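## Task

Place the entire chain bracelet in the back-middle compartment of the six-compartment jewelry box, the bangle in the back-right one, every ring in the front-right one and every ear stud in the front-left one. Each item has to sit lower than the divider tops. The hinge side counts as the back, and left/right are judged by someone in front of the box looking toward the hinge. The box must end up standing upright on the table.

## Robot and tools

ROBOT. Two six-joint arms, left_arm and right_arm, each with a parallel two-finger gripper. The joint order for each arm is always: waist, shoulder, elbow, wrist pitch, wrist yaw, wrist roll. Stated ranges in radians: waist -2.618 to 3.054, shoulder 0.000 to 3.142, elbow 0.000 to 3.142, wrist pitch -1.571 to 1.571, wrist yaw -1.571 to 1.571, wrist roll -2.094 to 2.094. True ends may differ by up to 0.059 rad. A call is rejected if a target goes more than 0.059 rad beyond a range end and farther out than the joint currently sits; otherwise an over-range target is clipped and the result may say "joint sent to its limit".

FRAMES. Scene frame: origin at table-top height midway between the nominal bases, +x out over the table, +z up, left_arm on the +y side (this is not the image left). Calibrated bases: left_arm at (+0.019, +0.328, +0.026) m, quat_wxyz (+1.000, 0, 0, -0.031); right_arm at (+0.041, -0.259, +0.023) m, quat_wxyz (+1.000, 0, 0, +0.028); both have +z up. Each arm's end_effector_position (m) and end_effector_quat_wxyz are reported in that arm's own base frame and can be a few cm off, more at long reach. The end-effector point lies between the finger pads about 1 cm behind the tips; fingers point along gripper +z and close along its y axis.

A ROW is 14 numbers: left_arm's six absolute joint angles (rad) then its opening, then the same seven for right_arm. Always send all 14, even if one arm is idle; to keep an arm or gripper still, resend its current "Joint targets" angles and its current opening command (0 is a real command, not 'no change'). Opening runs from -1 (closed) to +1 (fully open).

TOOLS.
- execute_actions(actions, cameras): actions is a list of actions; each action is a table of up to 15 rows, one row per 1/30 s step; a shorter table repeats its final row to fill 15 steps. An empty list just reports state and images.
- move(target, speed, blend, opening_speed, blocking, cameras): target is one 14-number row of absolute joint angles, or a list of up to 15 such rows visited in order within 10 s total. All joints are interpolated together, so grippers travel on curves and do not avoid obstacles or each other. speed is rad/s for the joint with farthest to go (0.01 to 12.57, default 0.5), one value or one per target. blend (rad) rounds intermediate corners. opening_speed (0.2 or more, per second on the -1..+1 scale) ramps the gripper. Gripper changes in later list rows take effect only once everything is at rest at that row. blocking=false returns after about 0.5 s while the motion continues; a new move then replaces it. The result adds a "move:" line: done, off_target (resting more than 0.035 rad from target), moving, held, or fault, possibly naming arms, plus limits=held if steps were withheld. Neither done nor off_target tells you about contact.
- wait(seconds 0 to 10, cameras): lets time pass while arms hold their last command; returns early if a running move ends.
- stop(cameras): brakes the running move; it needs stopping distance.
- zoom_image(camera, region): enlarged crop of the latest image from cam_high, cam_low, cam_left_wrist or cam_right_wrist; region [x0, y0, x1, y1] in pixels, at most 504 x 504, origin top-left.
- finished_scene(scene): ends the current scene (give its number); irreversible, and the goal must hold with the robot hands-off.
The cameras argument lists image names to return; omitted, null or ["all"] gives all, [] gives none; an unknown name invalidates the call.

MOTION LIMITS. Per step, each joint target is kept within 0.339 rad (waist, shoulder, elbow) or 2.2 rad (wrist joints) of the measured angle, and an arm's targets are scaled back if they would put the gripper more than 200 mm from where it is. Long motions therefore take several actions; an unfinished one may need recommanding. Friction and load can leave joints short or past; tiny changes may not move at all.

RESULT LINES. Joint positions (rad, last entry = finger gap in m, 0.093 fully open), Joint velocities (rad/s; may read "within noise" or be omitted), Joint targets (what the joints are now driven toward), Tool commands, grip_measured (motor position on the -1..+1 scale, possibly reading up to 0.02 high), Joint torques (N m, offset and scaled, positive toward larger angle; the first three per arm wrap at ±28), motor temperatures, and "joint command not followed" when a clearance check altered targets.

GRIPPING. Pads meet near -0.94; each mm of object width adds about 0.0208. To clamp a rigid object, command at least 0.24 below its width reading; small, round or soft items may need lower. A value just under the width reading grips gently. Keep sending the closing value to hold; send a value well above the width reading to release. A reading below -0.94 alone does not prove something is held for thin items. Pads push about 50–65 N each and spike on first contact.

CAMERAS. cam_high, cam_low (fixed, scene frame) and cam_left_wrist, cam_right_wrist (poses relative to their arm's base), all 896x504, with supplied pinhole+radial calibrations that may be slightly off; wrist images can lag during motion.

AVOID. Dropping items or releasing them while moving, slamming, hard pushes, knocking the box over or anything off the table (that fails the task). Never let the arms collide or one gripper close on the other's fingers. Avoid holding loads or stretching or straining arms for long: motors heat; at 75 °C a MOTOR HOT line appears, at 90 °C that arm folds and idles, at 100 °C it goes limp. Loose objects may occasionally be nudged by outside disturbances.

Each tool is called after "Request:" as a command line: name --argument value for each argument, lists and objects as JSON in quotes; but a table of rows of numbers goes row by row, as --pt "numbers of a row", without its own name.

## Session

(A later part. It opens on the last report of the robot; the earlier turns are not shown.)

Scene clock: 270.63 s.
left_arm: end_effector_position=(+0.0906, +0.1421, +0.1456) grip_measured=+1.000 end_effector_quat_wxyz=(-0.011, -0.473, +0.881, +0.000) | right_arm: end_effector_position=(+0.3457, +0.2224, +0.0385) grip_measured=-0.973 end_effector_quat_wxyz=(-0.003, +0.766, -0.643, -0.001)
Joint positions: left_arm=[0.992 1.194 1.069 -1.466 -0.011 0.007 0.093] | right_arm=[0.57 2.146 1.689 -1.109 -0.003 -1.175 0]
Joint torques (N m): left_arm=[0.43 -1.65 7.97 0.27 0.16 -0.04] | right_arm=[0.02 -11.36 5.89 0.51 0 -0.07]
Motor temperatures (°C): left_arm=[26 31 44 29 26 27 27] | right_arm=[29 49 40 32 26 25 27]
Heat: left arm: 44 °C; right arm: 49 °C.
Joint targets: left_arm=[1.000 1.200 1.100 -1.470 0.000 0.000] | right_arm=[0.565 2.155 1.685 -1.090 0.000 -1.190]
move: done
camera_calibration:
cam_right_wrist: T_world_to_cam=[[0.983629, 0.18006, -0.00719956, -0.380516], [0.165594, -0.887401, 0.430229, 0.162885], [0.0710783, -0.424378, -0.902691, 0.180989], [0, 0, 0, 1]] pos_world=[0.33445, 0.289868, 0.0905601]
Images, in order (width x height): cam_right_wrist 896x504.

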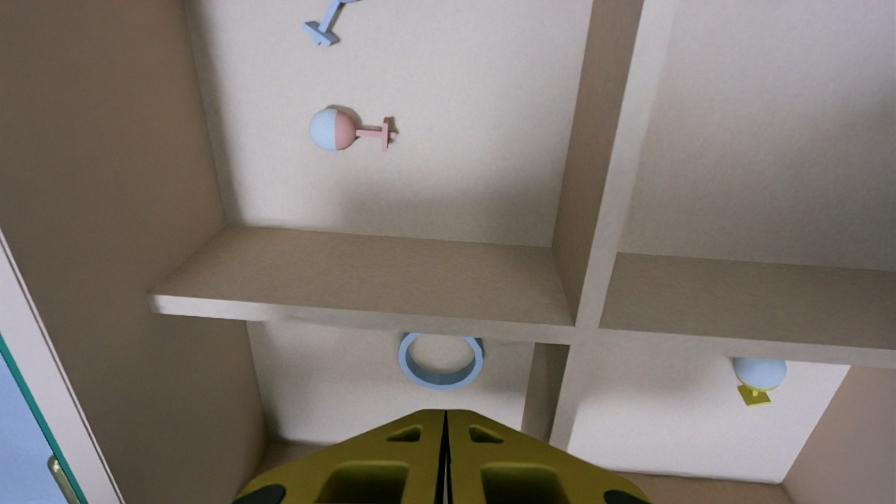

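Request:
move --target '[1.0,1.2,1.1,-1.47,0,0,1,0.565,2.192,1.612,-0.975,0,-1.19,-1]' --speed 0.15 --cameras '["cam_right_wrist"]'

Scene clock: 283.07 s.
left_arm: end_effector_position=(+0.0906, +0.1421, +0.1456) grip_measured=+1.000 end_effector_quat_wxyz=(-0.011, -0.473, +0.881, +0.000) | right_arm: end_effector_position=(+0.3443, +0.2215, +0.0170) grip_measured=-0.973 end_effector_quat_wxyz=(-0.002, +0.766, -0.643, -0.001)
Joint positions: left_arm=[0.992 1.194 1.069 -1.466 -0.011 0.007 0.093] | right_arm=[0.57 2.163 1.628 -1.033 -0.003 -1.176 0]
Joint torques (N m): left_arm=[0.44 -1.66 7.97 0.27 0.16 -0.04] | right_arm=[0.02 -9.46 4.7 0.93 0 -0.1]
Heat: left arm: 44 °C; right arm: 50 °C.
Joint targets: left_arm=[1.000 1.200 1.100 -1.470 0.000 0.000] | right_arm=[0.565 2.192 1.612 -0.975 0.000 -1.190]
move: off_target (right_arm); right_arm: the wrist pitch is farthest, 0.058 rad from its target
camera_calibration:
cam_right_wrist: T_world_to_cam=[[0.983487, 0.180777, -0.00856381, -0.379289], [0.16678, -0.886933, 0.430736, 0.170982], [0.0702717, -0.425052, -0.902437, 0.161737], [0, 0, 0, 1]] pos_world=[0.333144, 0.288963, 0.0690613]
Images, in order (width x height): cam_right_wrist 896x504.

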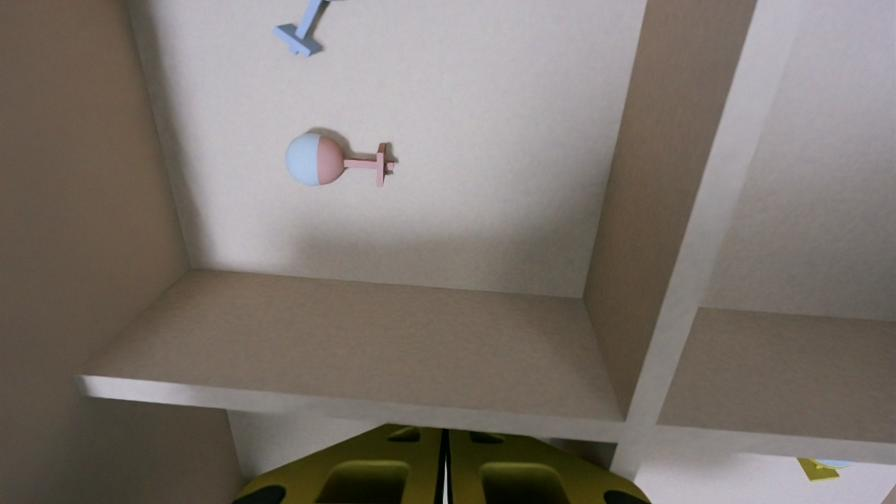

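Request:
move --pt "1.0 1.2 1.1 -1.47 0 0 1 0.535 2.145 1.525 -0.945 0 -1.19 -1" --speed 0.1 --cameras '["cam_right_wrist"]'

Request:
move --pt "1.0 1.2 1.1 -1.47 0 0 1 0.535 2.09 1.72 -1.21 0 -1.0 -0.36" --pt "1.0 1.2 1.1 -1.47 0 0 1 0.6 1.45 1.2 -0.85 0 0 -0.2" --speed 0.6 --cameras '["cam_right_wrist"]'

Scene clock: 291.60 s.
left_arm: end_effector_position=(+0.0906, +0.1421, +0.1456) grip_measured=+1.000 end_effector_quat_wxyz=(-0.011, -0.473, +0.881, +0.000) | right_arm: end_effector_position=(+0.3400, +0.2163, +0.0090) grip_measured=-0.973 end_effector_quat_wxyz=(-0.012, +0.761, -0.649, -0.013)
Joint positions: left_arm=[0.992 1.194 1.069 -1.466 -0.011 0.007 0.093] | right_arm=[0.553 2.137 1.553 -0.971 -0.032 -1.176 0]
Joint torques (N m): left_arm=[0.43 -1.66 7.97 0.27 0.16 -0.05] | right_arm=[-1.13 -11.17 3.54 0.58 0.23 -0.1]
Heat: left arm: 44 °C; right arm: 50 °C.
Joint targets: left_arm=[1.000 1.200 1.100 -1.470 0.000 0.000] | right_arm=[0.535 2.145 1.525 -0.945 0.000 -1.190]
move: done
camera_calibration:
cam_right_wrist: T_world_to_cam=[[0.986359, 0.164419, -0.00786778, -0.371599], [0.153671, -0.902642, 0.402023, 0.178714], [0.0589984, -0.397748, -0.915596, 0.150677], [0, 0, 0, 1]] pos_world=[0.330177, 0.282345, 0.0631887]
Images, in order (width x height): cam_right_wrist 896x504.

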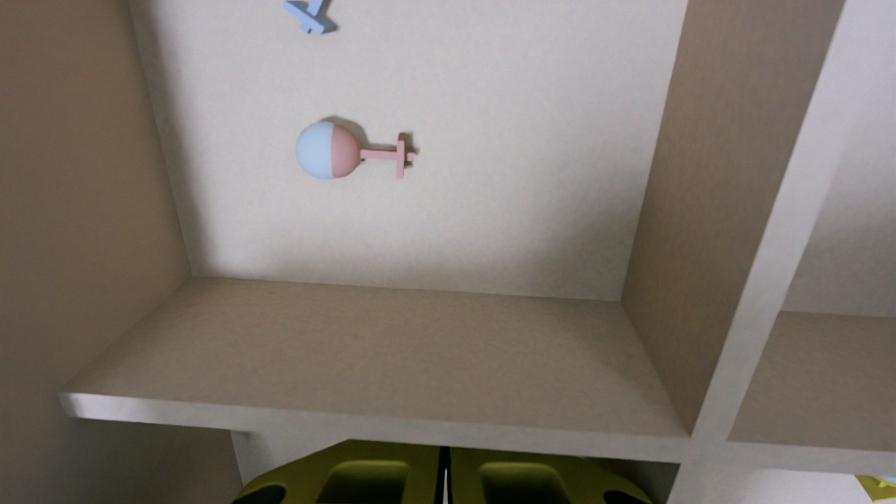

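Scene clock: 295.17 s.
left_arm: end_effector_position=(+0.0906, +0.1421, +0.1456) grip_measured=+1.000 end_effector_quat_wxyz=(-0.011, -0.473, +0.881, +0.000) | right_arm: end_effector_position=(+0.2887, +0.1958, +0.1524) grip_measured=-0.202 end_effector_quat_wxyz=(+0.209, -0.292, +0.931, +0.065)
Joint positions: left_arm=[0.992 1.194 1.069 -1.466 -0.011 0.007 0.093] | right_arm=[0.594 1.468 1.21 -0.871 -0.005 -0.012 0.035]
Joint torques (N m): left_arm=[0.44 -1.65 7.97 0.27 0.16 -0.04] | right_arm=[1.05 -8.46 6.38 1.49 0.08 0.17]
Heat: left arm: 44 °C; right arm: 50 °C.
Joint targets: left_arm=[1.000 1.200 1.100 -1.470 0.000 0.000] | right_arm=[0.600 1.450 1.200 -0.850 0.000 0.000]
move: done
camera_calibration:
cam_right_wrist: T_world_to_cam=[[0.578584, -0.815603, -0.00576402, -0.0071862], [-0.815563, -0.578612, 0.00806504, 0.386768], [-0.009913, 0.0000346171, -0.999951, 0.231687], [0, 0, 0, 1]] pos_world=[0.321888, 0.21792, 0.228515]
Images, in order (width x height): cam_right_wrist 896x504.

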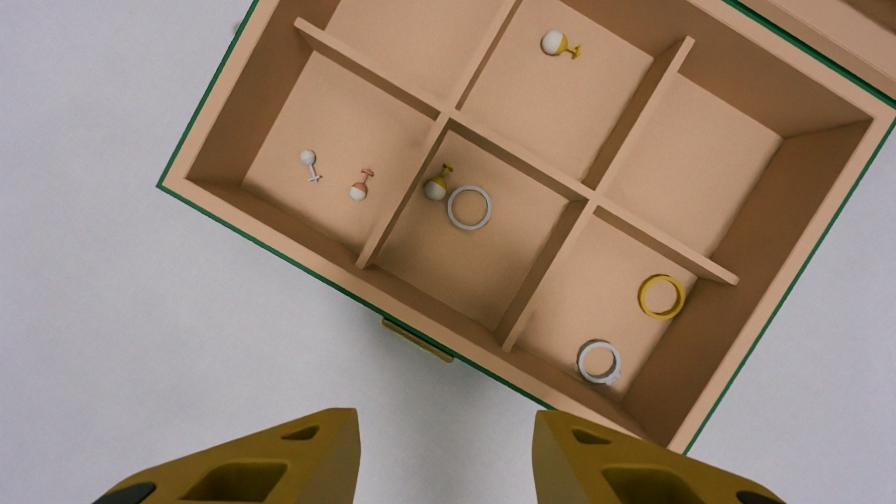

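Request:
move --target '[1.0,1.2,1.1,-1.47,0,0,1,0.544,1.972,1.465,-0.885,0,0,-0.75]' --speed 0.6 --cameras '["cam_right_wrist"]'

Scene clock: 339.40 s.
left_arm: end_effector_position=(+0.0906, +0.1421, +0.1456) grip_measured=+1.000 end_effector_quat_wxyz=(-0.011, -0.473, +0.881, +0.000) | right_arm: end_effector_position=(+0.3462, +0.2129, +0.0496) grip_measured=-0.748 end_effector_quat_wxyz=(+0.086, -0.276, +0.957, +0.026)
Joint positions: left_arm=[0.992 1.194 1.069 -1.466 -0.011 0.007 0.093] | right_arm=[0.549 1.962 1.444 -0.873 -0.005 -0.012 0.009]
Joint torques (N m): left_arm=[0.44 -1.65 7.98 0.27 0.16 -0.05] | right_arm=[0.02 -9.98 8.64 0.61 0.07 0.17]
Heat: left arm: 44 °C; right arm: 48 °C.
Joint targets: left_arm=[1.000 1.200 1.100 -1.470 0.000 0.000] | right_arm=[0.544 1.972 1.465 -0.885 0.000 0.000]
move: done
camera_calibration:
cam_right_wrist: T_world_to_cam=[[0.539685, -0.841785, -0.0117503, -0.00776255], [-0.809535, -0.522739, 0.267201, 0.417577], [-0.231068, -0.134692, -0.963569, 0.232888], [0, 0, 0, 1]] pos_world=[0.396046, 0.243118, 0.112736]
Images, in order (width x height): cam_right_wrist 896x504.

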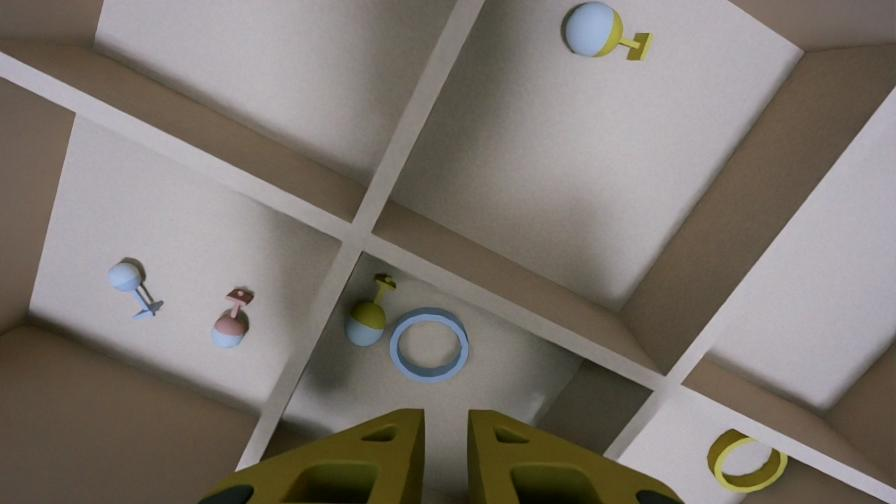

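Request:
move --pt "1.0 1.2 1.1 -1.47 0 0 1 0.535 1.985 1.40 -0.81 0 0 -0.75" --pt "1.0 1.2 1.1 -1.47 0 0 1 0.533 2.026 1.325 -0.698 0 0 -0.75" --speed 0.15 --cameras '["cam_right_wrist"]'

Scene clock: 352.03 s.
left_arm: end_effector_position=(+0.0906, +0.1421, +0.1456) grip_measured=+1.000 end_effector_quat_wxyz=(-0.011, -0.473, +0.881, +0.000) | right_arm: end_effector_position=(+0.3452, +0.2086, +0.0100) grip_measured=-0.748 end_effector_quat_wxyz=(+0.085, -0.271, +0.958, +0.026)
Joint positions: left_arm=[0.992 1.194 1.069 -1.466 -0.011 0.007 0.093] | right_arm=[0.541 2.004 1.337 -0.726 -0.006 -0.011 0.009]
Joint torques (N m): left_arm=[0.43 -1.65 7.97 0.27 0.16 -0.05] | right_arm=[-0.21 -8.9 5.08 0.99 0.09 0.14]
Heat: left arm: 44 °C; right arm: 49 °C.
Joint targets: left_arm=[1.000 1.200 1.100 -1.470 0.000 0.000] | right_arm=[0.533 2.026 1.325 -0.698 0.000 0.000]
move: done
camera_calibration:
cam_right_wrist: T_world_to_cam=[[0.531876, -0.846715, -0.0134608, -0.00753332], [-0.813745, -0.515435, 0.2686, 0.424975], [-0.234366, -0.131908, -0.963158, 0.194555], [0, 0, 0, 1]] pos_world=[0.395425, 0.238332, 0.0731379]
Images, in order (width x height): cam_right_wrist 896x504.

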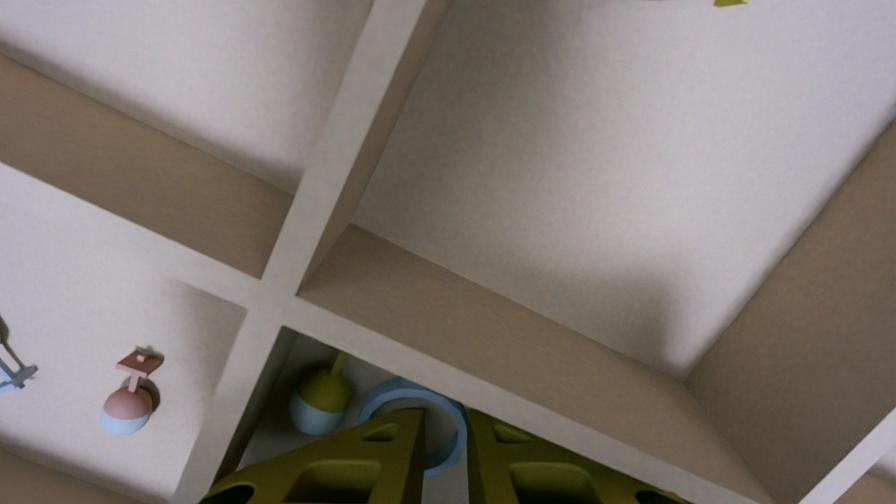

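Request:
move --pt "1.0 1.2 1.1 -1.47 0 0 1 0.530 2.042 1.328 -0.68 0 0 -0.75" --pt "1.0 1.2 1.1 -1.47 0 0 1 0.530 2.042 1.328 -0.68 0 0 -1" --speed 0.15 --opening_speed 0.4 --cameras '["cam_right_wrist"]'

Request:
move --target '[1.0,1.2,1.1,-1.47,0,0,1,0.53,1.93,1.43,-0.88,0,0,-1]' --speed 0.25 --cameras '["cam_right_wrist"]'

Scene clock: 363.27 s.
left_arm: end_effector_position=(+0.0906, +0.1421, +0.1456) grip_measured=+1.000 end_effector_quat_wxyz=(-0.011, -0.473, +0.881, +0.000) | right_arm: end_effector_position=(+0.3459, +0.2083, +0.0078) grip_measured=-0.964 end_effector_quat_wxyz=(+0.084, -0.269, +0.959, +0.027)
Joint positions: left_arm=[0.992 1.194 1.069 -1.466 -0.011 0.007 0.093] | right_arm=[0.539 2.01 1.337 -0.721 -0.007 -0.007 0]
Joint torques (N m): left_arm=[0.43 -1.65 7.97 0.27 0.16 -0.04] | right_arm=[-0.28 -8.01 5.42 1.16 0.09 0.13]
Heat: left arm: 44 °C; right arm: 50 °C.
Joint targets: left_arm=[1.000 1.200 1.100 -1.470 0.000 0.000] | right_arm=[0.530 2.042 1.328 -0.680 0.000 0.000]
move: off_target (right_arm); target 2's new numbers were sent with right_arm's wrist pitch 0.043 rad from that target; right_arm: the wrist pitch is farthest, 0.041 rad from its target
camera_calibration:
cam_right_wrist: T_world_to_cam=[[0.527472, -0.849443, -0.0148502, -0.0060975], [-0.81585, -0.511333, 0.270049, 0.425871], [-0.236985, -0.130328, -0.962732, 0.19303], [0, 0, 0, 1]] pos_world=[0.396408, 0.23774, 0.0707398]
Images, in order (width x height): cam_right_wrist 896x504.

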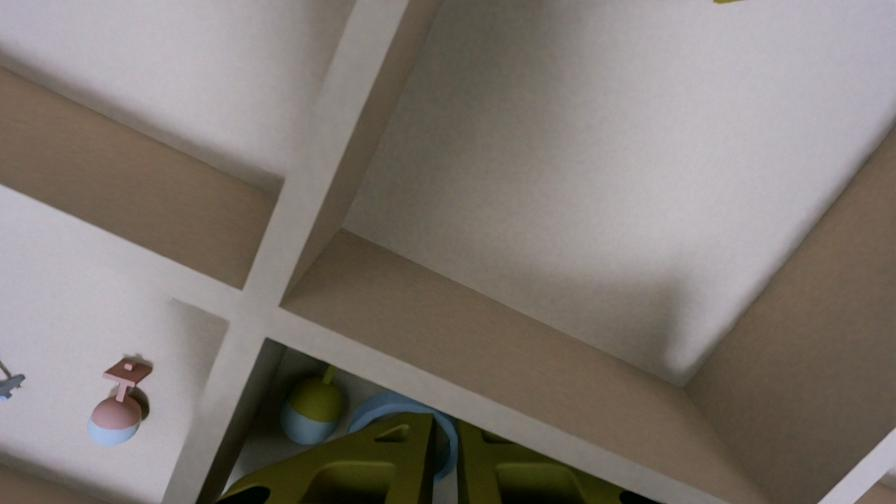

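Scene clock: 364.73 s.
left_arm: end_effector_position=(+0.0906, +0.1421, +0.1456) grip_measured=+1.000 end_effector_quat_wxyz=(-0.011, -0.473, +0.881, +0.000) | right_arm: end_effector_position=(+0.3424, +0.2049, +0.0431) grip_measured=-0.964 end_effector_quat_wxyz=(+0.077, -0.268, +0.960, +0.024)
Joint positions: left_arm=[0.992 1.194 1.069 -1.466 -0.011 0.007 0.093] | right_arm=[0.536 1.957 1.412 -0.865 -0.007 -0.007 0]
Joint torques (N m): left_arm=[0.43 -1.65 7.98 0.27 0.16 -0.05] | right_arm=[-0.05 -13.3 8.21 0.57 0.09 0.12]
Heat: left arm: 44 °C; right arm: 50 °C.
Joint targets: left_arm=[1.000 1.200 1.100 -1.470 0.000 0.000] | right_arm=[0.530 1.930 1.430 -0.880 0.000 0.000]
move: done
camera_calibration:
cam_right_wrist: T_world_to_cam=[[0.524916, -0.851027, -0.0146914, -0.00539869], [-0.813772, -0.506846, 0.284397, 0.409449], [-0.249476, -0.137329, -0.958594, 0.231261], [0, 0, 0, 1]] pos_world=[0.393726, 0.234692, 0.10516]
Images, in order (width x height): cam_right_wrist 896x504.

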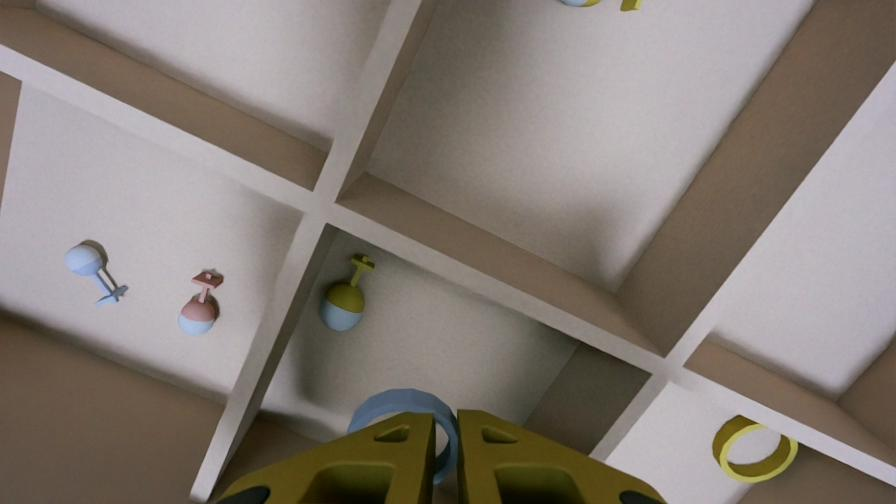

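Request:
move --pt "1.0 1.2 1.1 -1.47 0 0 1 0.53 1.86 1.50 -1.04 0 0 -1" --pt "1.0 1.2 1.1 -1.47 0 0 1 0.41 1.835 1.36 -0.92 0 0 -1" --speed 0.3 --cameras '["cam_right_wrist"]'

Scene clock: 380.73 s.
left_arm: end_effector_position=(+0.0906, +0.1421, +0.1456) grip_measured=+1.000 end_effector_quat_wxyz=(-0.011, -0.473, +0.881, +0.000) | right_arm: end_effector_position=(+0.3408, +0.1494, +0.0613) grip_measured=-0.965 end_effector_quat_wxyz=(+0.063, -0.207, +0.976, +0.015)
Joint positions: left_arm=[0.992 1.194 1.069 -1.466 -0.011 0.007 0.093] | right_arm=[0.411 1.866 1.368 -0.942 -0.005 -0.007 0]
Joint torques (N m): left_arm=[0.44 -1.65 7.97 0.27 0.16 -0.04] | right_arm=[0.4 -12.89 5.81 0.84 0.07 0.13]
Motor temperatures (°C): left_arm=[26 31 44 28 26 27 27] | right_arm=[29 55 41 31 26 25 28]
Heat: left arm: 44 °C; right arm: 55 °C.
Joint targets: left_arm=[1.000 1.200 1.100 -1.470 0.000 0.000] | right_arm=[0.410 1.835 1.360 -0.920 0.000 0.000]
move: done
camera_calibration:
cam_right_wrist: T_world_to_cam=[[0.413921, -0.910221, -0.0129435, -0.00498], [-0.862504, -0.39669, 0.314204, 0.373266], [-0.291129, -0.118892, -0.949267, 0.25162], [0, 0, 0, 1]] pos_world=[0.397259, 0.173454, 0.121508]
Images, in order (width x height): cam_right_wrist 896x504.

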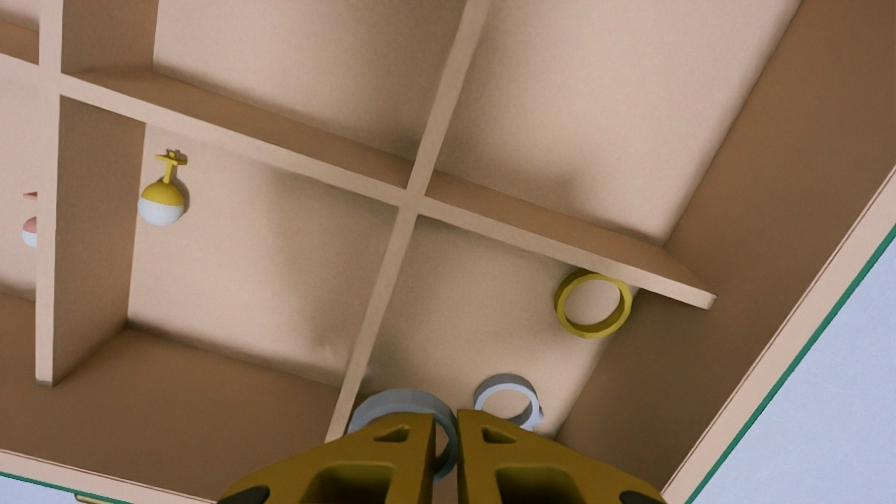

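Request:
move --target '[1.0,1.2,1.1,-1.47,0,0,1,0.386,1.91,1.192,-0.676,0,0,-1]' --speed 0.2 --cameras '["cam_right_wrist"]'

Scene clock: 393.23 s.
left_arm: end_effector_position=(+0.0906, +0.1421, +0.1456) grip_measured=+1.000 end_effector_quat_wxyz=(-0.011, -0.473, +0.881, +0.000) | right_arm: end_effector_position=(+0.3436, +0.1412, +0.0152) grip_measured=-0.965 end_effector_quat_wxyz=(+0.083, -0.196, +0.977, +0.017)
Joint positions: left_arm=[0.992 1.194 1.069 -1.466 -0.011 0.007 0.093] | right_arm=[0.389 1.892 1.201 -0.71 -0.001 -0.007 0]
Joint torques (N m): left_arm=[0.43 -1.65 7.97 0.28 0.17 -0.05] | right_arm=[0.2 -8.13 5.29 1.07 0.01 0.13]
Motor temperatures (°C): left_arm=[26 31 44 28 26 27 27] | right_arm=[29 55 41 31 26 25 28]
Heat: left arm: 44 °C; right arm: 55 °C.
Joint targets: left_arm=[1.000 1.200 1.100 -1.470 0.000 0.000] | right_arm=[0.386 1.910 1.192 -0.676 0.000 0.000]
move: done
camera_calibration:
cam_right_wrist: T_world_to_cam=[[0.393991, -0.919071, -0.00888705, -0.00614046], [-0.882418, -0.380948, 0.276075, 0.392068], [-0.257118, -0.100929, -0.961095, 0.193678], [0, 0, 0, 1]] pos_world=[0.398185, 0.163262, 0.0778488]
Images, in order (width x height): cam_right_wrist 896x504.

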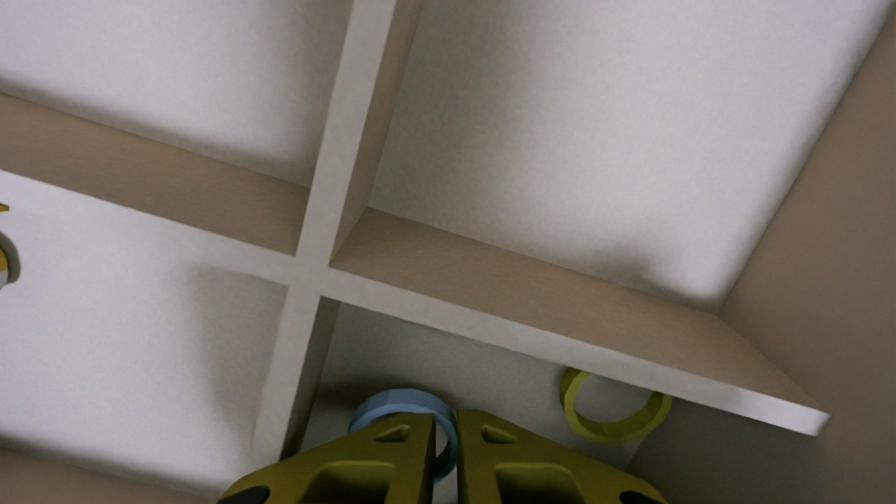

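Request:
move --pt "1.0 1.2 1.1 -1.47 0 0 1 0.384 1.928 1.192 -0.66 0 0 -1" --pt "1.0 1.2 1.1 -1.47 0 0 1 0.384 1.928 1.192 -0.66 0 0 -0.78" --speed 0.15 --opening_speed 0.4 --cameras '["cam_right_wrist"]'

Request:
move --pt "1.0 1.2 1.1 -1.47 0 0 1 0.38 1.8 1.42 -1.0 0 0 -0.78" --pt "1.0 1.2 1.1 -1.47 0 0 1 0.6 1.45 1.2 -0.85 0 0 -0.4" --speed 0.4 --cameras '["cam_right_wrist"]'

Scene clock: 406.07 s.
left_arm: end_effector_position=(+0.0906, +0.1421, +0.1456) grip_measured=+1.000 end_effector_quat_wxyz=(-0.011, -0.473, +0.881, +0.000) | right_arm: end_effector_position=(+0.3477, +0.1369, +0.0110) grip_measured=-0.783 end_effector_quat_wxyz=(+0.085, -0.192, +0.978, +0.008)
Joint positions: left_arm=[0.992 1.194 1.069 -1.466 -0.011 0.007 0.093] | right_arm=[0.383 1.906 1.201 -0.695 0.016 -0.007 0.008]
Joint torques (N m): left_arm=[0.43 -1.65 7.98 0.27 0.16 -0.05] | right_arm=[0.59 -7.8 5.26 1.09 -0.12 0.12]
Heat: left arm: 44 °C; right arm: 53 °C.
Joint targets: left_arm=[1.000 1.200 1.100 -1.470 0.000 0.000] | right_arm=[0.384 1.928 1.192 -0.660 0.000 0.000]
move: done
camera_calibration:
cam_right_wrist: T_world_to_cam=[[0.384933, -0.922907, 0.00835277, -0.00828032], [-0.888183, -0.36796, 0.275202, 0.395448], [-0.250912, -0.113353, -0.96135, 0.189743], [0, 0, 0, 1]] pos_world=[0.402026, 0.159375, 0.0736504]
Images, in order (width x height): cam_right_wrist 896x504.

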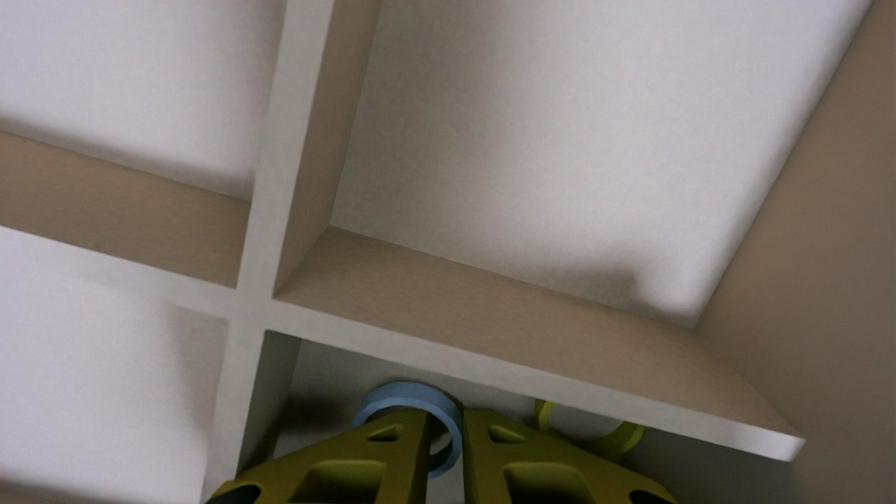

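Scene clock: 409.00 s.
left_arm: end_effector_position=(+0.0906, +0.1421, +0.1456) grip_measured=+1.000 end_effector_quat_wxyz=(-0.011, -0.473, +0.881, +0.000) | right_arm: end_effector_position=(+0.2891, +0.1951, +0.1530) grip_measured=-0.402 end_effector_quat_wxyz=(+0.211, -0.289, +0.932, +0.061)
Joint positions: left_arm=[0.992 1.194 1.069 -1.466 -0.011 0.007 0.093] | right_arm=[0.597 1.466 1.21 -0.871 0.007 -0.007 0.026]
Joint torques (N m): left_arm=[0.43 -1.65 7.97 0.27 0.16 -0.05] | right_arm=[0.73 -8.27 6.38 1.48 -0.05 0.13]
Heat: left arm: 44 °C; right arm: 53 °C.
Joint targets: left_arm=[1.000 1.200 1.100 -1.470 0.000 0.000] | right_arm=[0.600 1.450 1.200 -0.850 0.000 0.000]
move: done
camera_calibration:
cam_right_wrist: T_world_to_cam=[[0.57362, -0.819116, 0.00288206, -0.00718669], [-0.819114, -0.573596, 0.00630599, 0.386997], [-0.0035122, -0.00597798, -0.999976, 0.231642], [0, 0, 0, 1]] pos_world=[0.32193, 0.217478, 0.229217]
Images, in order (width x height): cam_right_wrist 896x504.

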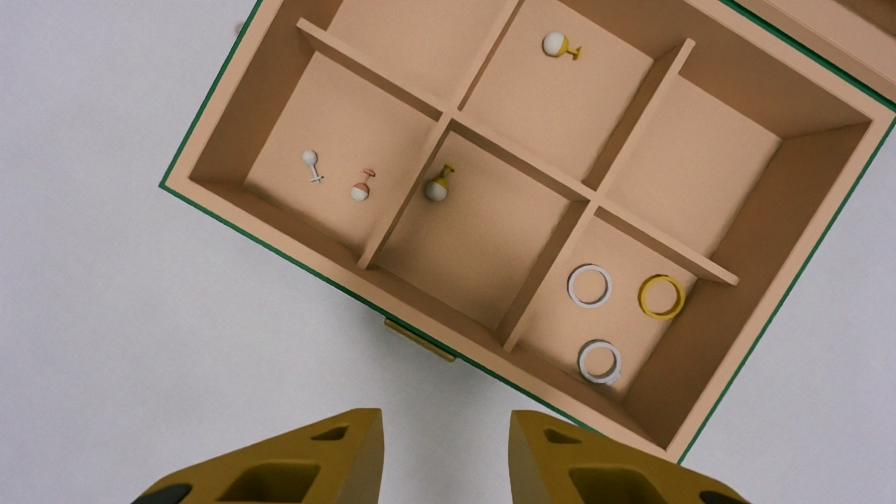

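Request:
move --target '[1.0,1.2,1.1,-1.47,0,0,1,0.588,2.155,1.775,-1.195,0,2.05,-0.38]' --speed 0.8 --cameras '["cam_right_wrist"]'

Scene clock: 430.03 s.
left_arm: end_effector_position=(+0.0906, +0.1421, +0.1456) grip_measured=+1.000 end_effector_quat_wxyz=(-0.011, -0.473, +0.881, +0.000) | right_arm: end_effector_position=(+0.3434, +0.2315, +0.0574) grip_measured=-0.382 end_effector_quat_wxyz=(+0.003, +0.659, +0.752, +0.005)
Joint positions: left_arm=[0.992 1.194 1.069 -1.466 -0.011 0.007 0.093] | right_arm=[0.594 2.139 1.754 -1.176 0.003 2.033 0.027]
Joint torques (N m): left_arm=[0.44 -1.65 7.98 0.27 0.16 -0.05] | right_arm=[-0.08 -10.65 8.35 0.08 0.05 0.23]
Heat: left arm: 45 °C; right arm: 51 °C.
Joint targets: left_arm=[1.000 1.200 1.100 -1.470 0.000 0.000] | right_arm=[0.588 2.155 1.775 -1.195 0.000 2.050]
move: done
camera_calibration:
cam_right_wrist: T_world_to_cam=[[-0.99012, -0.138643, -0.0209969, 0.372571], [-0.133838, 0.889695, 0.436498, -0.145778], [-0.0418366, 0.434996, -0.89946, 0.0417152], [0, 0, 0, 1]] pos_world=[0.351125, 0.163207, 0.108976]
Images, in order (width x height): cam_right_wrist 896x504.

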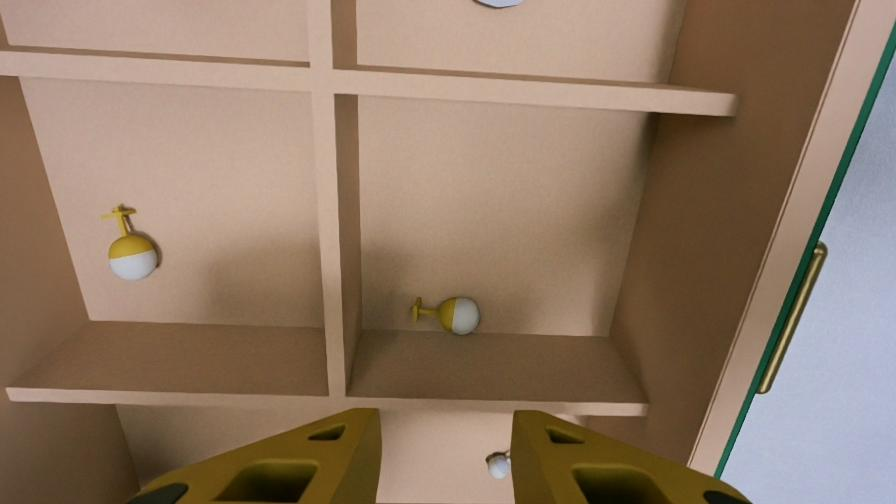

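Request:
move --target '[1.0,1.2,1.1,-1.47,0,0,1,0.583,2.15,1.655,-1.067,0,2.05,-0.46]' --speed 0.3 --cameras '["cam_right_wrist"]'

Scene clock: 445.83 s.
left_arm: end_effector_position=(+0.0906, +0.1421, +0.1456) grip_measured=+1.000 end_effector_quat_wxyz=(-0.011, -0.473, +0.881, +0.000) | right_arm: end_effector_position=(+0.3407, +0.2272, +0.0348) grip_measured=-0.457 end_effector_quat_wxyz=(+0.002, +0.661, +0.750, +0.004)
Joint positions: left_arm=[0.992 1.194 1.069 -1.466 -0.011 0.007 0.093] | right_arm=[0.589 2.139 1.663 -1.086 0.002 2.034 0.023]
Joint torques (N m): left_arm=[0.43 -1.65 7.98 0.27 0.16 -0.04] | right_arm=[-0.05 -11 5.49 0.47 0.05 0.22]
Heat: left arm: 45 °C; right arm: 54 °C.
Joint targets: left_arm=[1.000 1.200 1.100 -1.470 0.000 0.000] | right_arm=[0.583 2.150 1.655 -1.067 0.000 2.050]
move: done
camera_calibration:
cam_right_wrist: T_world_to_cam=[[-0.991022, -0.13224, -0.0197167, 0.367713], [-0.127531, 0.890671, 0.436396, -0.134785], [-0.0401477, 0.434992, -0.899539, 0.0226851], [0, 0, 0, 1]] pos_world=[0.348133, 0.158807, 0.0864757]
Images, in order (width x height): cam_right_wrist 896x504.

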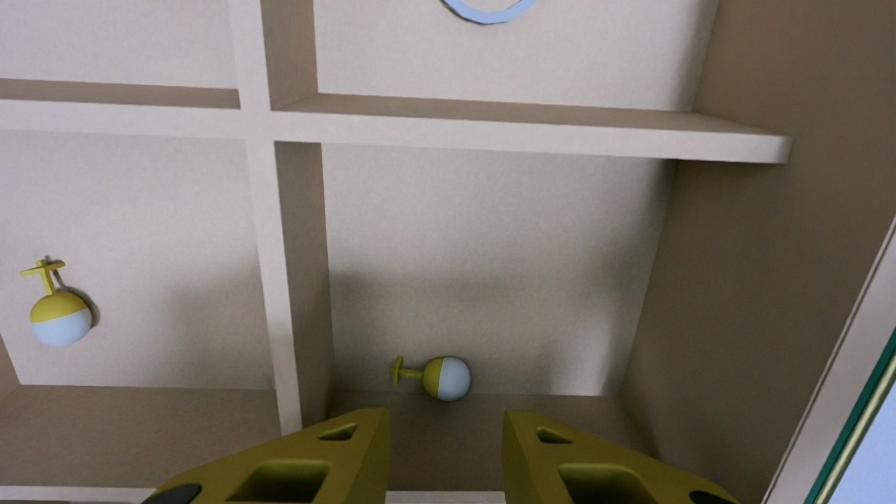

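Request:
move --target '[1.0,1.2,1.1,-1.47,0,0,1,0.578,2.180,1.604,-0.985,0,2.05,-0.46]' --speed 0.15 --cameras '["cam_right_wrist"]'

Scene clock: 453.80 s.
left_arm: end_effector_position=(+0.0906, +0.1421, +0.1456) grip_measured=+1.000 end_effector_quat_wxyz=(-0.011, -0.473, +0.881, +0.000) | right_arm: end_effector_position=(+0.3379, +0.2260, +0.0208) grip_measured=-0.458 end_effector_quat_wxyz=(-0.003, +0.662, +0.749, +0.002)
Joint positions: left_arm=[0.992 1.194 1.069 -1.466 -0.011 0.007 0.093] | right_arm=[0.587 2.148 1.621 -1.041 -0.006 2.034 0.023]
Joint torques (N m): left_arm=[0.44 -1.65 7.98 0.27 0.16 -0.04] | right_arm=[-0.29 -9.03 4.55 0.82 0.13 0.21]
Motor temperatures (°C): left_arm=[26 31 45 28 26 27 27] | right_arm=[29 55 41 31 26 25 27]
Heat: left arm: 45 °C; right arm: 55 °C.
Joint targets: left_arm=[1.000 1.200 1.100 -1.470 0.000 0.000] | right_arm=[0.578 2.180 1.604 -0.985 0.000 2.050]
move: off_target (right_arm); right_arm: the wrist pitch is farthest, 0.056 rad from its target
camera_calibration:
cam_right_wrist: T_world_to_cam=[[-0.991473, -0.12996, -0.00952652, 0.363886], [-0.120842, 0.889628, 0.440407, -0.13016], [-0.0487602, 0.437803, -0.897748, 0.0126955], [0, 0, 0, 1]] pos_world=[0.345674, 0.157526, 0.0721873]
Images, in order (width x height): cam_right_wrist 896x504.

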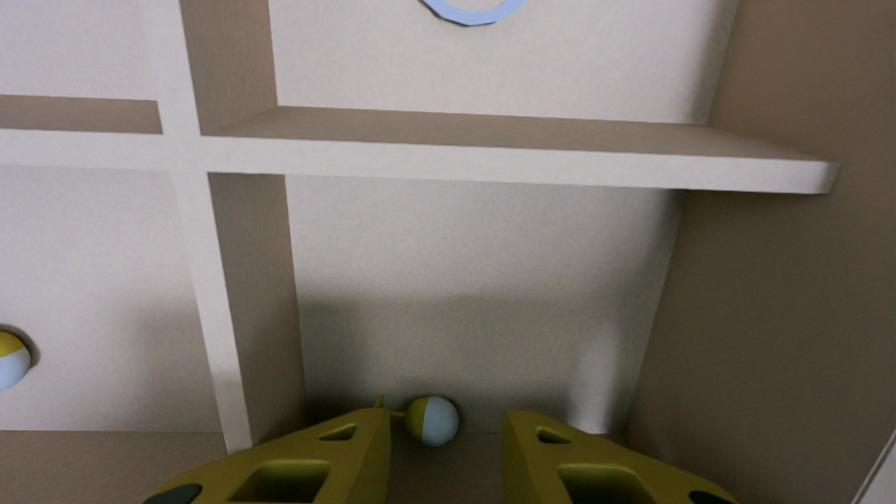

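Request:
move --pt "1.0 1.2 1.1 -1.47 0 0 1 0.58 2.09 1.73 -1.2 0 2.04 -0.4" --pt "1.0 1.2 1.1 -1.47 0 0 1 0.472 2.011 1.495 -0.9 -0.29 1.93 -0.4" --speed 0.4 --cameras '["cam_right_wrist"]'

Scene clock: 476.40 s.
left_arm: end_effector_position=(+0.0906, +0.1421, +0.1456) grip_measured=+1.000 end_effector_quat_wxyz=(-0.011, -0.473, +0.881, +0.000) | right_arm: end_effector_position=(+0.3408, +0.2286, +0.0384) grip_measured=-0.402 end_effector_quat_wxyz=(-0.113, +0.655, +0.740, +0.101)
Joint positions: left_arm=[0.992 1.194 1.069 -1.466 -0.011 0.007 0.093] | right_arm=[0.475 2.048 1.504 -0.918 -0.285 1.939 0.026]
Joint torques (N m): left_arm=[0.43 -1.66 7.97 0.27 0.16 -0.04] | right_arm=[0.2 -14.87 5.46 0.68 -0.2 -0.05]
Motor temperatures (°C): left_arm=[26 31 45 28 26 27 27] | right_arm=[29 55 40 31 26 25 27]
Heat: left arm: 45 °C; right arm: 55 °C.
Joint targets: left_arm=[1.000 1.200 1.100 -1.470 0.000 0.000] | right_arm=[0.472 2.011 1.495 -0.900 -0.290 1.930]
move: off_target (right_arm); right_arm: the shoulder is farthest, 0.037 rad from its target
camera_calibration:
cam_right_wrist: T_world_to_cam=[[-0.992028, -0.125334, -0.0131385, 0.366539], [-0.100297, 0.722107, 0.684472, -0.117879], [-0.0763001, 0.680333, -0.728921, -0.0250047], [0, 0, 0, 1]] pos_world=[0.349886, 0.148072, 0.0672739]
Images, in order (width x height): cam_right_wrist 896x504.

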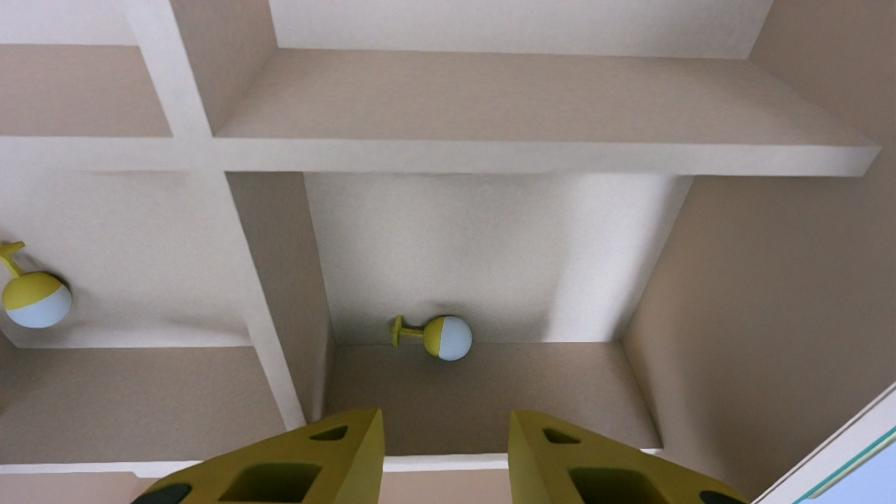

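Request:
move --target '[1.0,1.2,1.1,-1.47,0,0,1,0.489,2.066,1.395,-0.748,-0.29,1.93,-0.43]' --speed 0.15 --cameras '["cam_right_wrist"]'

Scene clock: 490.20 s.
left_arm: end_effector_position=(+0.0906, +0.1421, +0.1456) grip_measured=+1.000 end_effector_quat_wxyz=(-0.011, -0.473, +0.881, +0.000) | right_arm: end_effector_position=(+0.3348, +0.2309, +0.0225) grip_measured=-0.428 end_effector_quat_wxyz=(-0.118, +0.650, +0.742, +0.112)
Joint positions: left_arm=[0.992 1.194 1.069 -1.466 -0.011 0.007 0.093] | right_arm=[0.48 2.041 1.42 -0.823 -0.302 1.938 0.025]
Joint torques (N m): left_arm=[0.43 -1.66 7.98 0.27 0.16 -0.05] | right_arm=[1.22 -8.66 3.77 1.31 -0.01 -0.03]
Motor temperatures (°C): left_arm=[26 31 45 28 26 27 27] | right_arm=[29 62 40 30 26 25 27]
Heat: left arm: 45 °C; right arm: 62 °C.
Joint targets: left_arm=[1.000 1.200 1.100 -1.470 0.000 0.000] | right_arm=[0.489 2.066 1.395 -0.748 -0.290 1.930]
move: off_target (right_arm); right_arm: the wrist pitch is farthest, 0.075 rad from its target
camera_calibration:
cam_right_wrist: T_world_to_cam=[[-0.990873, -0.132526, -0.0246617, 0.362238], [-0.111693, 0.704727, 0.700632, -0.101832], [-0.0754723, 0.696991, -0.713097, -0.0432097], [0, 0, 0, 1]] pos_world=[0.344297, 0.149887, 0.0494675]
Images, in order (width x height): cam_right_wrist 896x504.

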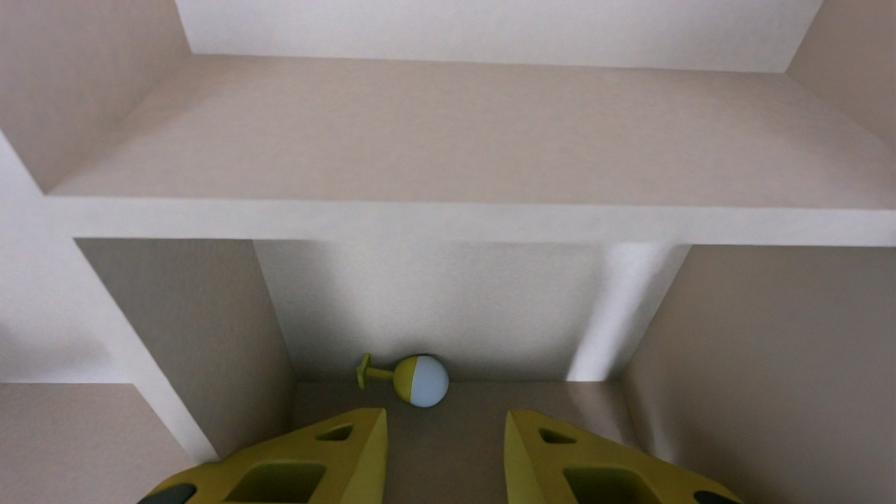

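Request:
move --pt "1.0 1.2 1.1 -1.47 0 0 1 0.5 2.0 1.7 -1.1 -0.2 1.5 -0.6" --pt "1.0 1.2 1.1 -1.47 0 0 1 0.58 1.9 1.60 -1.1 0 0 -1" --pt "1.0 1.2 1.1 -1.47 0 0 1 0.605 1.99 1.475 -0.865 0 0 -1" --speed 0.7 --blend 0.05 --cameras '["cam_right_wrist"]'

Scene clock: 529.73 s.
left_arm: end_effector_position=(+0.0906, +0.1421, +0.1456) grip_measured=+1.000 end_effector_quat_wxyz=(-0.011, -0.473, +0.881, +0.000) | right_arm: end_effector_position=(+0.3402, +0.2340, +0.0523) grip_measured=-0.973 end_effector_quat_wxyz=(+0.086, -0.289, +0.953, +0.031)
Joint positions: left_arm=[0.992 1.194 1.069 -1.466 -0.011 0.007 0.093] | right_arm=[0.6 1.981 1.48 -0.887 -0.007 0.012 0]
Joint torques (N m): left_arm=[0.43 -1.65 7.98 0.27 0.16 -0.05] | right_arm=[0.95 -10.24 6.16 0.95 0.08 -0.07]
Motor temperatures (°C): left_arm=[26 31 45 28 26 27 27] | right_arm=[29 55 39 31 26 25 27]
Heat: left arm: 45 °C; right arm: 55 °C.
Joint targets: left_arm=[1.000 1.200 1.100 -1.470 0.000 0.000] | right_arm=[0.605 1.990 1.475 -0.865 0.000 0.000]
move: done; blend cut to 0 rad at target 2
camera_calibration:
cam_right_wrist: T_world_to_cam=[[0.562537, -0.826581, -0.0177797, 0.00223442], [-0.79475, -0.546551, 0.26392, 0.423759], [-0.227869, -0.134334, -0.964381, 0.23583], [0, 0, 0, 1]] pos_world=[0.389264, 0.265133, 0.115631]
Images, in order (width x height): cam_right_wrist 896x504.

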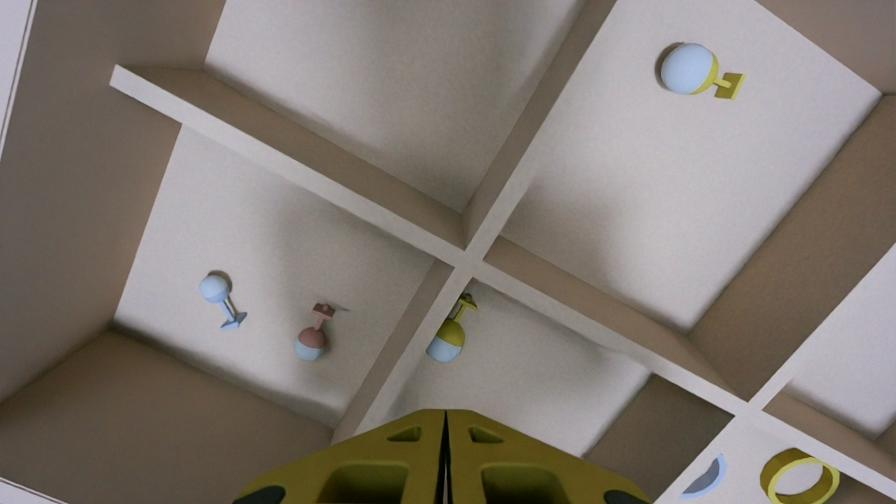

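Request:
move --target '[1.0,1.2,1.1,-1.47,0,0,1,0.590,2.035,1.375,-0.735,0,0,-1]' --speed 0.15 --cameras '["cam_right_wrist"]'

Scene clock: 544.57 s.
left_arm: end_effector_position=(+0.0906, +0.1421, +0.1456) grip_measured=+1.000 end_effector_quat_wxyz=(-0.011, -0.473, +0.881, +0.000) | right_arm: end_effector_position=(+0.3400, +0.2259, +0.0215) grip_measured=-0.973 end_effector_quat_wxyz=(+0.085, -0.284, +0.955, +0.022)
Joint positions: left_arm=[0.992 1.194 1.069 -1.466 -0.011 0.007 0.093] | right_arm=[0.59 2.005 1.389 -0.778 0.008 0.012 0]
Joint torques (N m): left_arm=[0.43 -1.63 7.98 0.27 0.16 -0.04] | right_arm=[0.5 -8.29 5.11 1.18 -0.04 -0.08]
Motor temperatures (°C): left_arm=[26 31 45 28 26 27 27] | right_arm=[29 57 39 31 26 25 27]
Heat: left arm: 45 °C; right arm: 57 °C.
Joint targets: left_arm=[1.000 1.200 1.100 -1.470 0.000 0.000] | right_arm=[0.590 2.035 1.375 -0.735 0.000 0.000]
move: off_target (right_arm); right_arm: the wrist pitch is farthest, 0.043 rad from its target
camera_calibration:
cam_right_wrist: T_world_to_cam=[[0.552492, -0.833511, -0.00350233, -0.000187674], [-0.801991, -0.532734, 0.270192, 0.4265], [-0.227074, -0.14647, -0.9628, 0.207498], [0, 0, 0, 1]] pos_world=[0.38927, 0.257447, 0.0845412]
Images, in order (width x height): cam_right_wrist 896x504.

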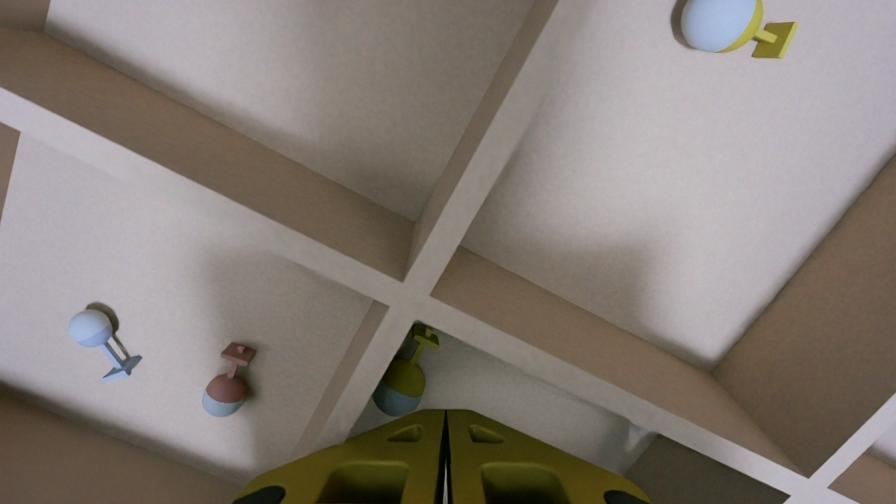

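Request:
move --target '[1.0,1.2,1.1,-1.47,0,0,1,0.556,2.002,1.318,-0.715,0,0,-1]' --speed 0.1 --cameras '["cam_right_wrist"]'

Request:
move --target '[1.0,1.2,1.1,-1.47,0,0,1,0.556,1.9,1.5,-1.0,0,0,-1]' --speed 0.4 --cameras '["cam_right_wrist"]'

Scene clock: 557.90 s.
left_arm: end_effector_position=(+0.0906, +0.1421, +0.1456) grip_measured=+1.000 end_effector_quat_wxyz=(-0.011, -0.473, +0.881, +0.000) | right_arm: end_effector_position=(+0.3366, +0.2105, +0.0073) grip_measured=-0.973 end_effector_quat_wxyz=(+0.075, -0.271, +0.959, +0.017)
Joint positions: left_arm=[0.992 1.194 1.069 -1.466 -0.011 0.007 0.093] | right_arm=[0.563 2.005 1.331 -0.743 0.009 0.011 0]
Joint torques (N m): left_arm=[0.43 -1.65 7.97 0.27 0.16 -0.05] | right_arm=[-0.09 -11.12 5 0.97 -0.06 -0.07]
Heat: left arm: 45 °C; right arm: 54 °C.
Joint targets: left_arm=[1.000 1.200 1.100 -1.470 0.000 0.000] | right_arm=[0.556 2.002 1.318 -0.715 0.000 0.000]
move: done
camera_calibration:
cam_right_wrist: T_world_to_cam=[[0.52984, -0.848095, -0.00217953, -0.000445099], [-0.810761, -0.507267, 0.292142, 0.416867], [-0.24887, -0.153021, -0.956373, 0.199356], [0, 0, 0, 1]] pos_world=[0.387829, 0.241591, 0.0688735]
Images, in order (width x height): cam_right_wrist 896x504.

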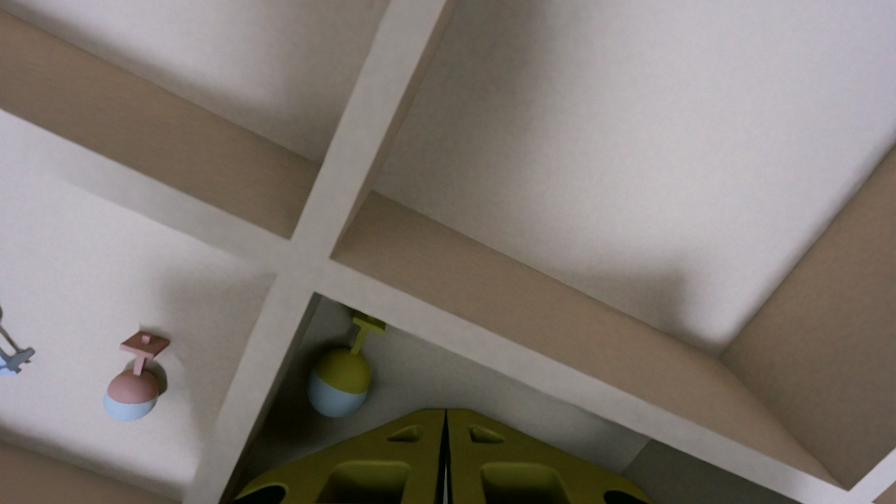

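Scene clock: 559.33 s.
left_arm: end_effector_position=(+0.0906, +0.1421, +0.1456) grip_measured=+1.000 end_effector_quat_wxyz=(-0.011, -0.473, +0.881, +0.000) | right_arm: end_effector_position=(+0.3336, +0.2087, +0.0703) grip_measured=-0.973 end_effector_quat_wxyz=(+0.070, -0.271, +0.960, +0.016)
Joint positions: left_arm=[0.992 1.194 1.069 -1.466 -0.011 0.007 0.093] | right_arm=[0.563 1.925 1.482 -0.984 0.009 0.011 0]
Joint torques (N m): left_arm=[0.43 -1.66 7.98 0.28 0.16 -0.05] | right_arm=[-0.09 -13 8.34 0.51 -0.06 -0.06]
Heat: left arm: 45 °C; right arm: 54 °C.
Joint targets: left_arm=[1.000 1.200 1.100 -1.470 0.000 0.000] | right_arm=[0.556 1.900 1.500 -1.000 0.000 0.000]
move: done
camera_calibration:
cam_right_wrist: T_world_to_cam=[[0.529865, -0.848079, -0.002127, -0.000414989], [-0.80843, -0.505848, 0.30093, 0.393398], [-0.256289, -0.157733, -0.953644, 0.261915], [0, 0, 0, 1]] pos_world=[0.38538, 0.23996, 0.131387]
Images, in order (width x height): cam_right_wrist 896x504.

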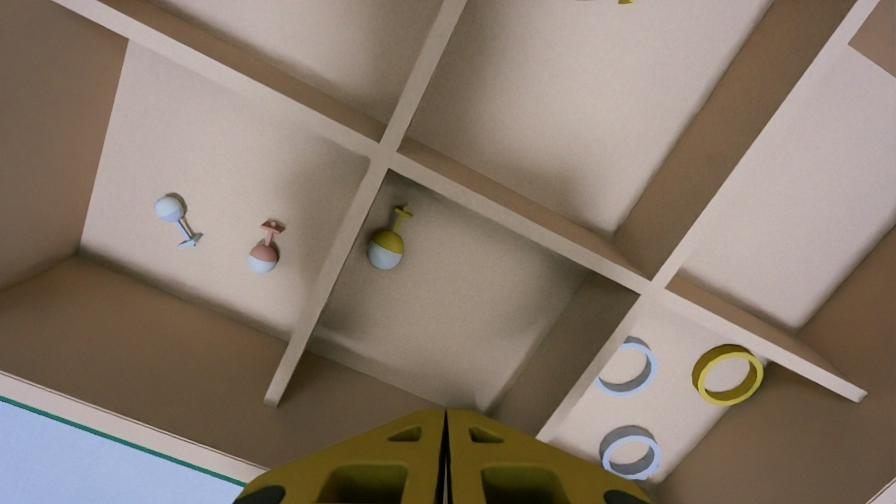

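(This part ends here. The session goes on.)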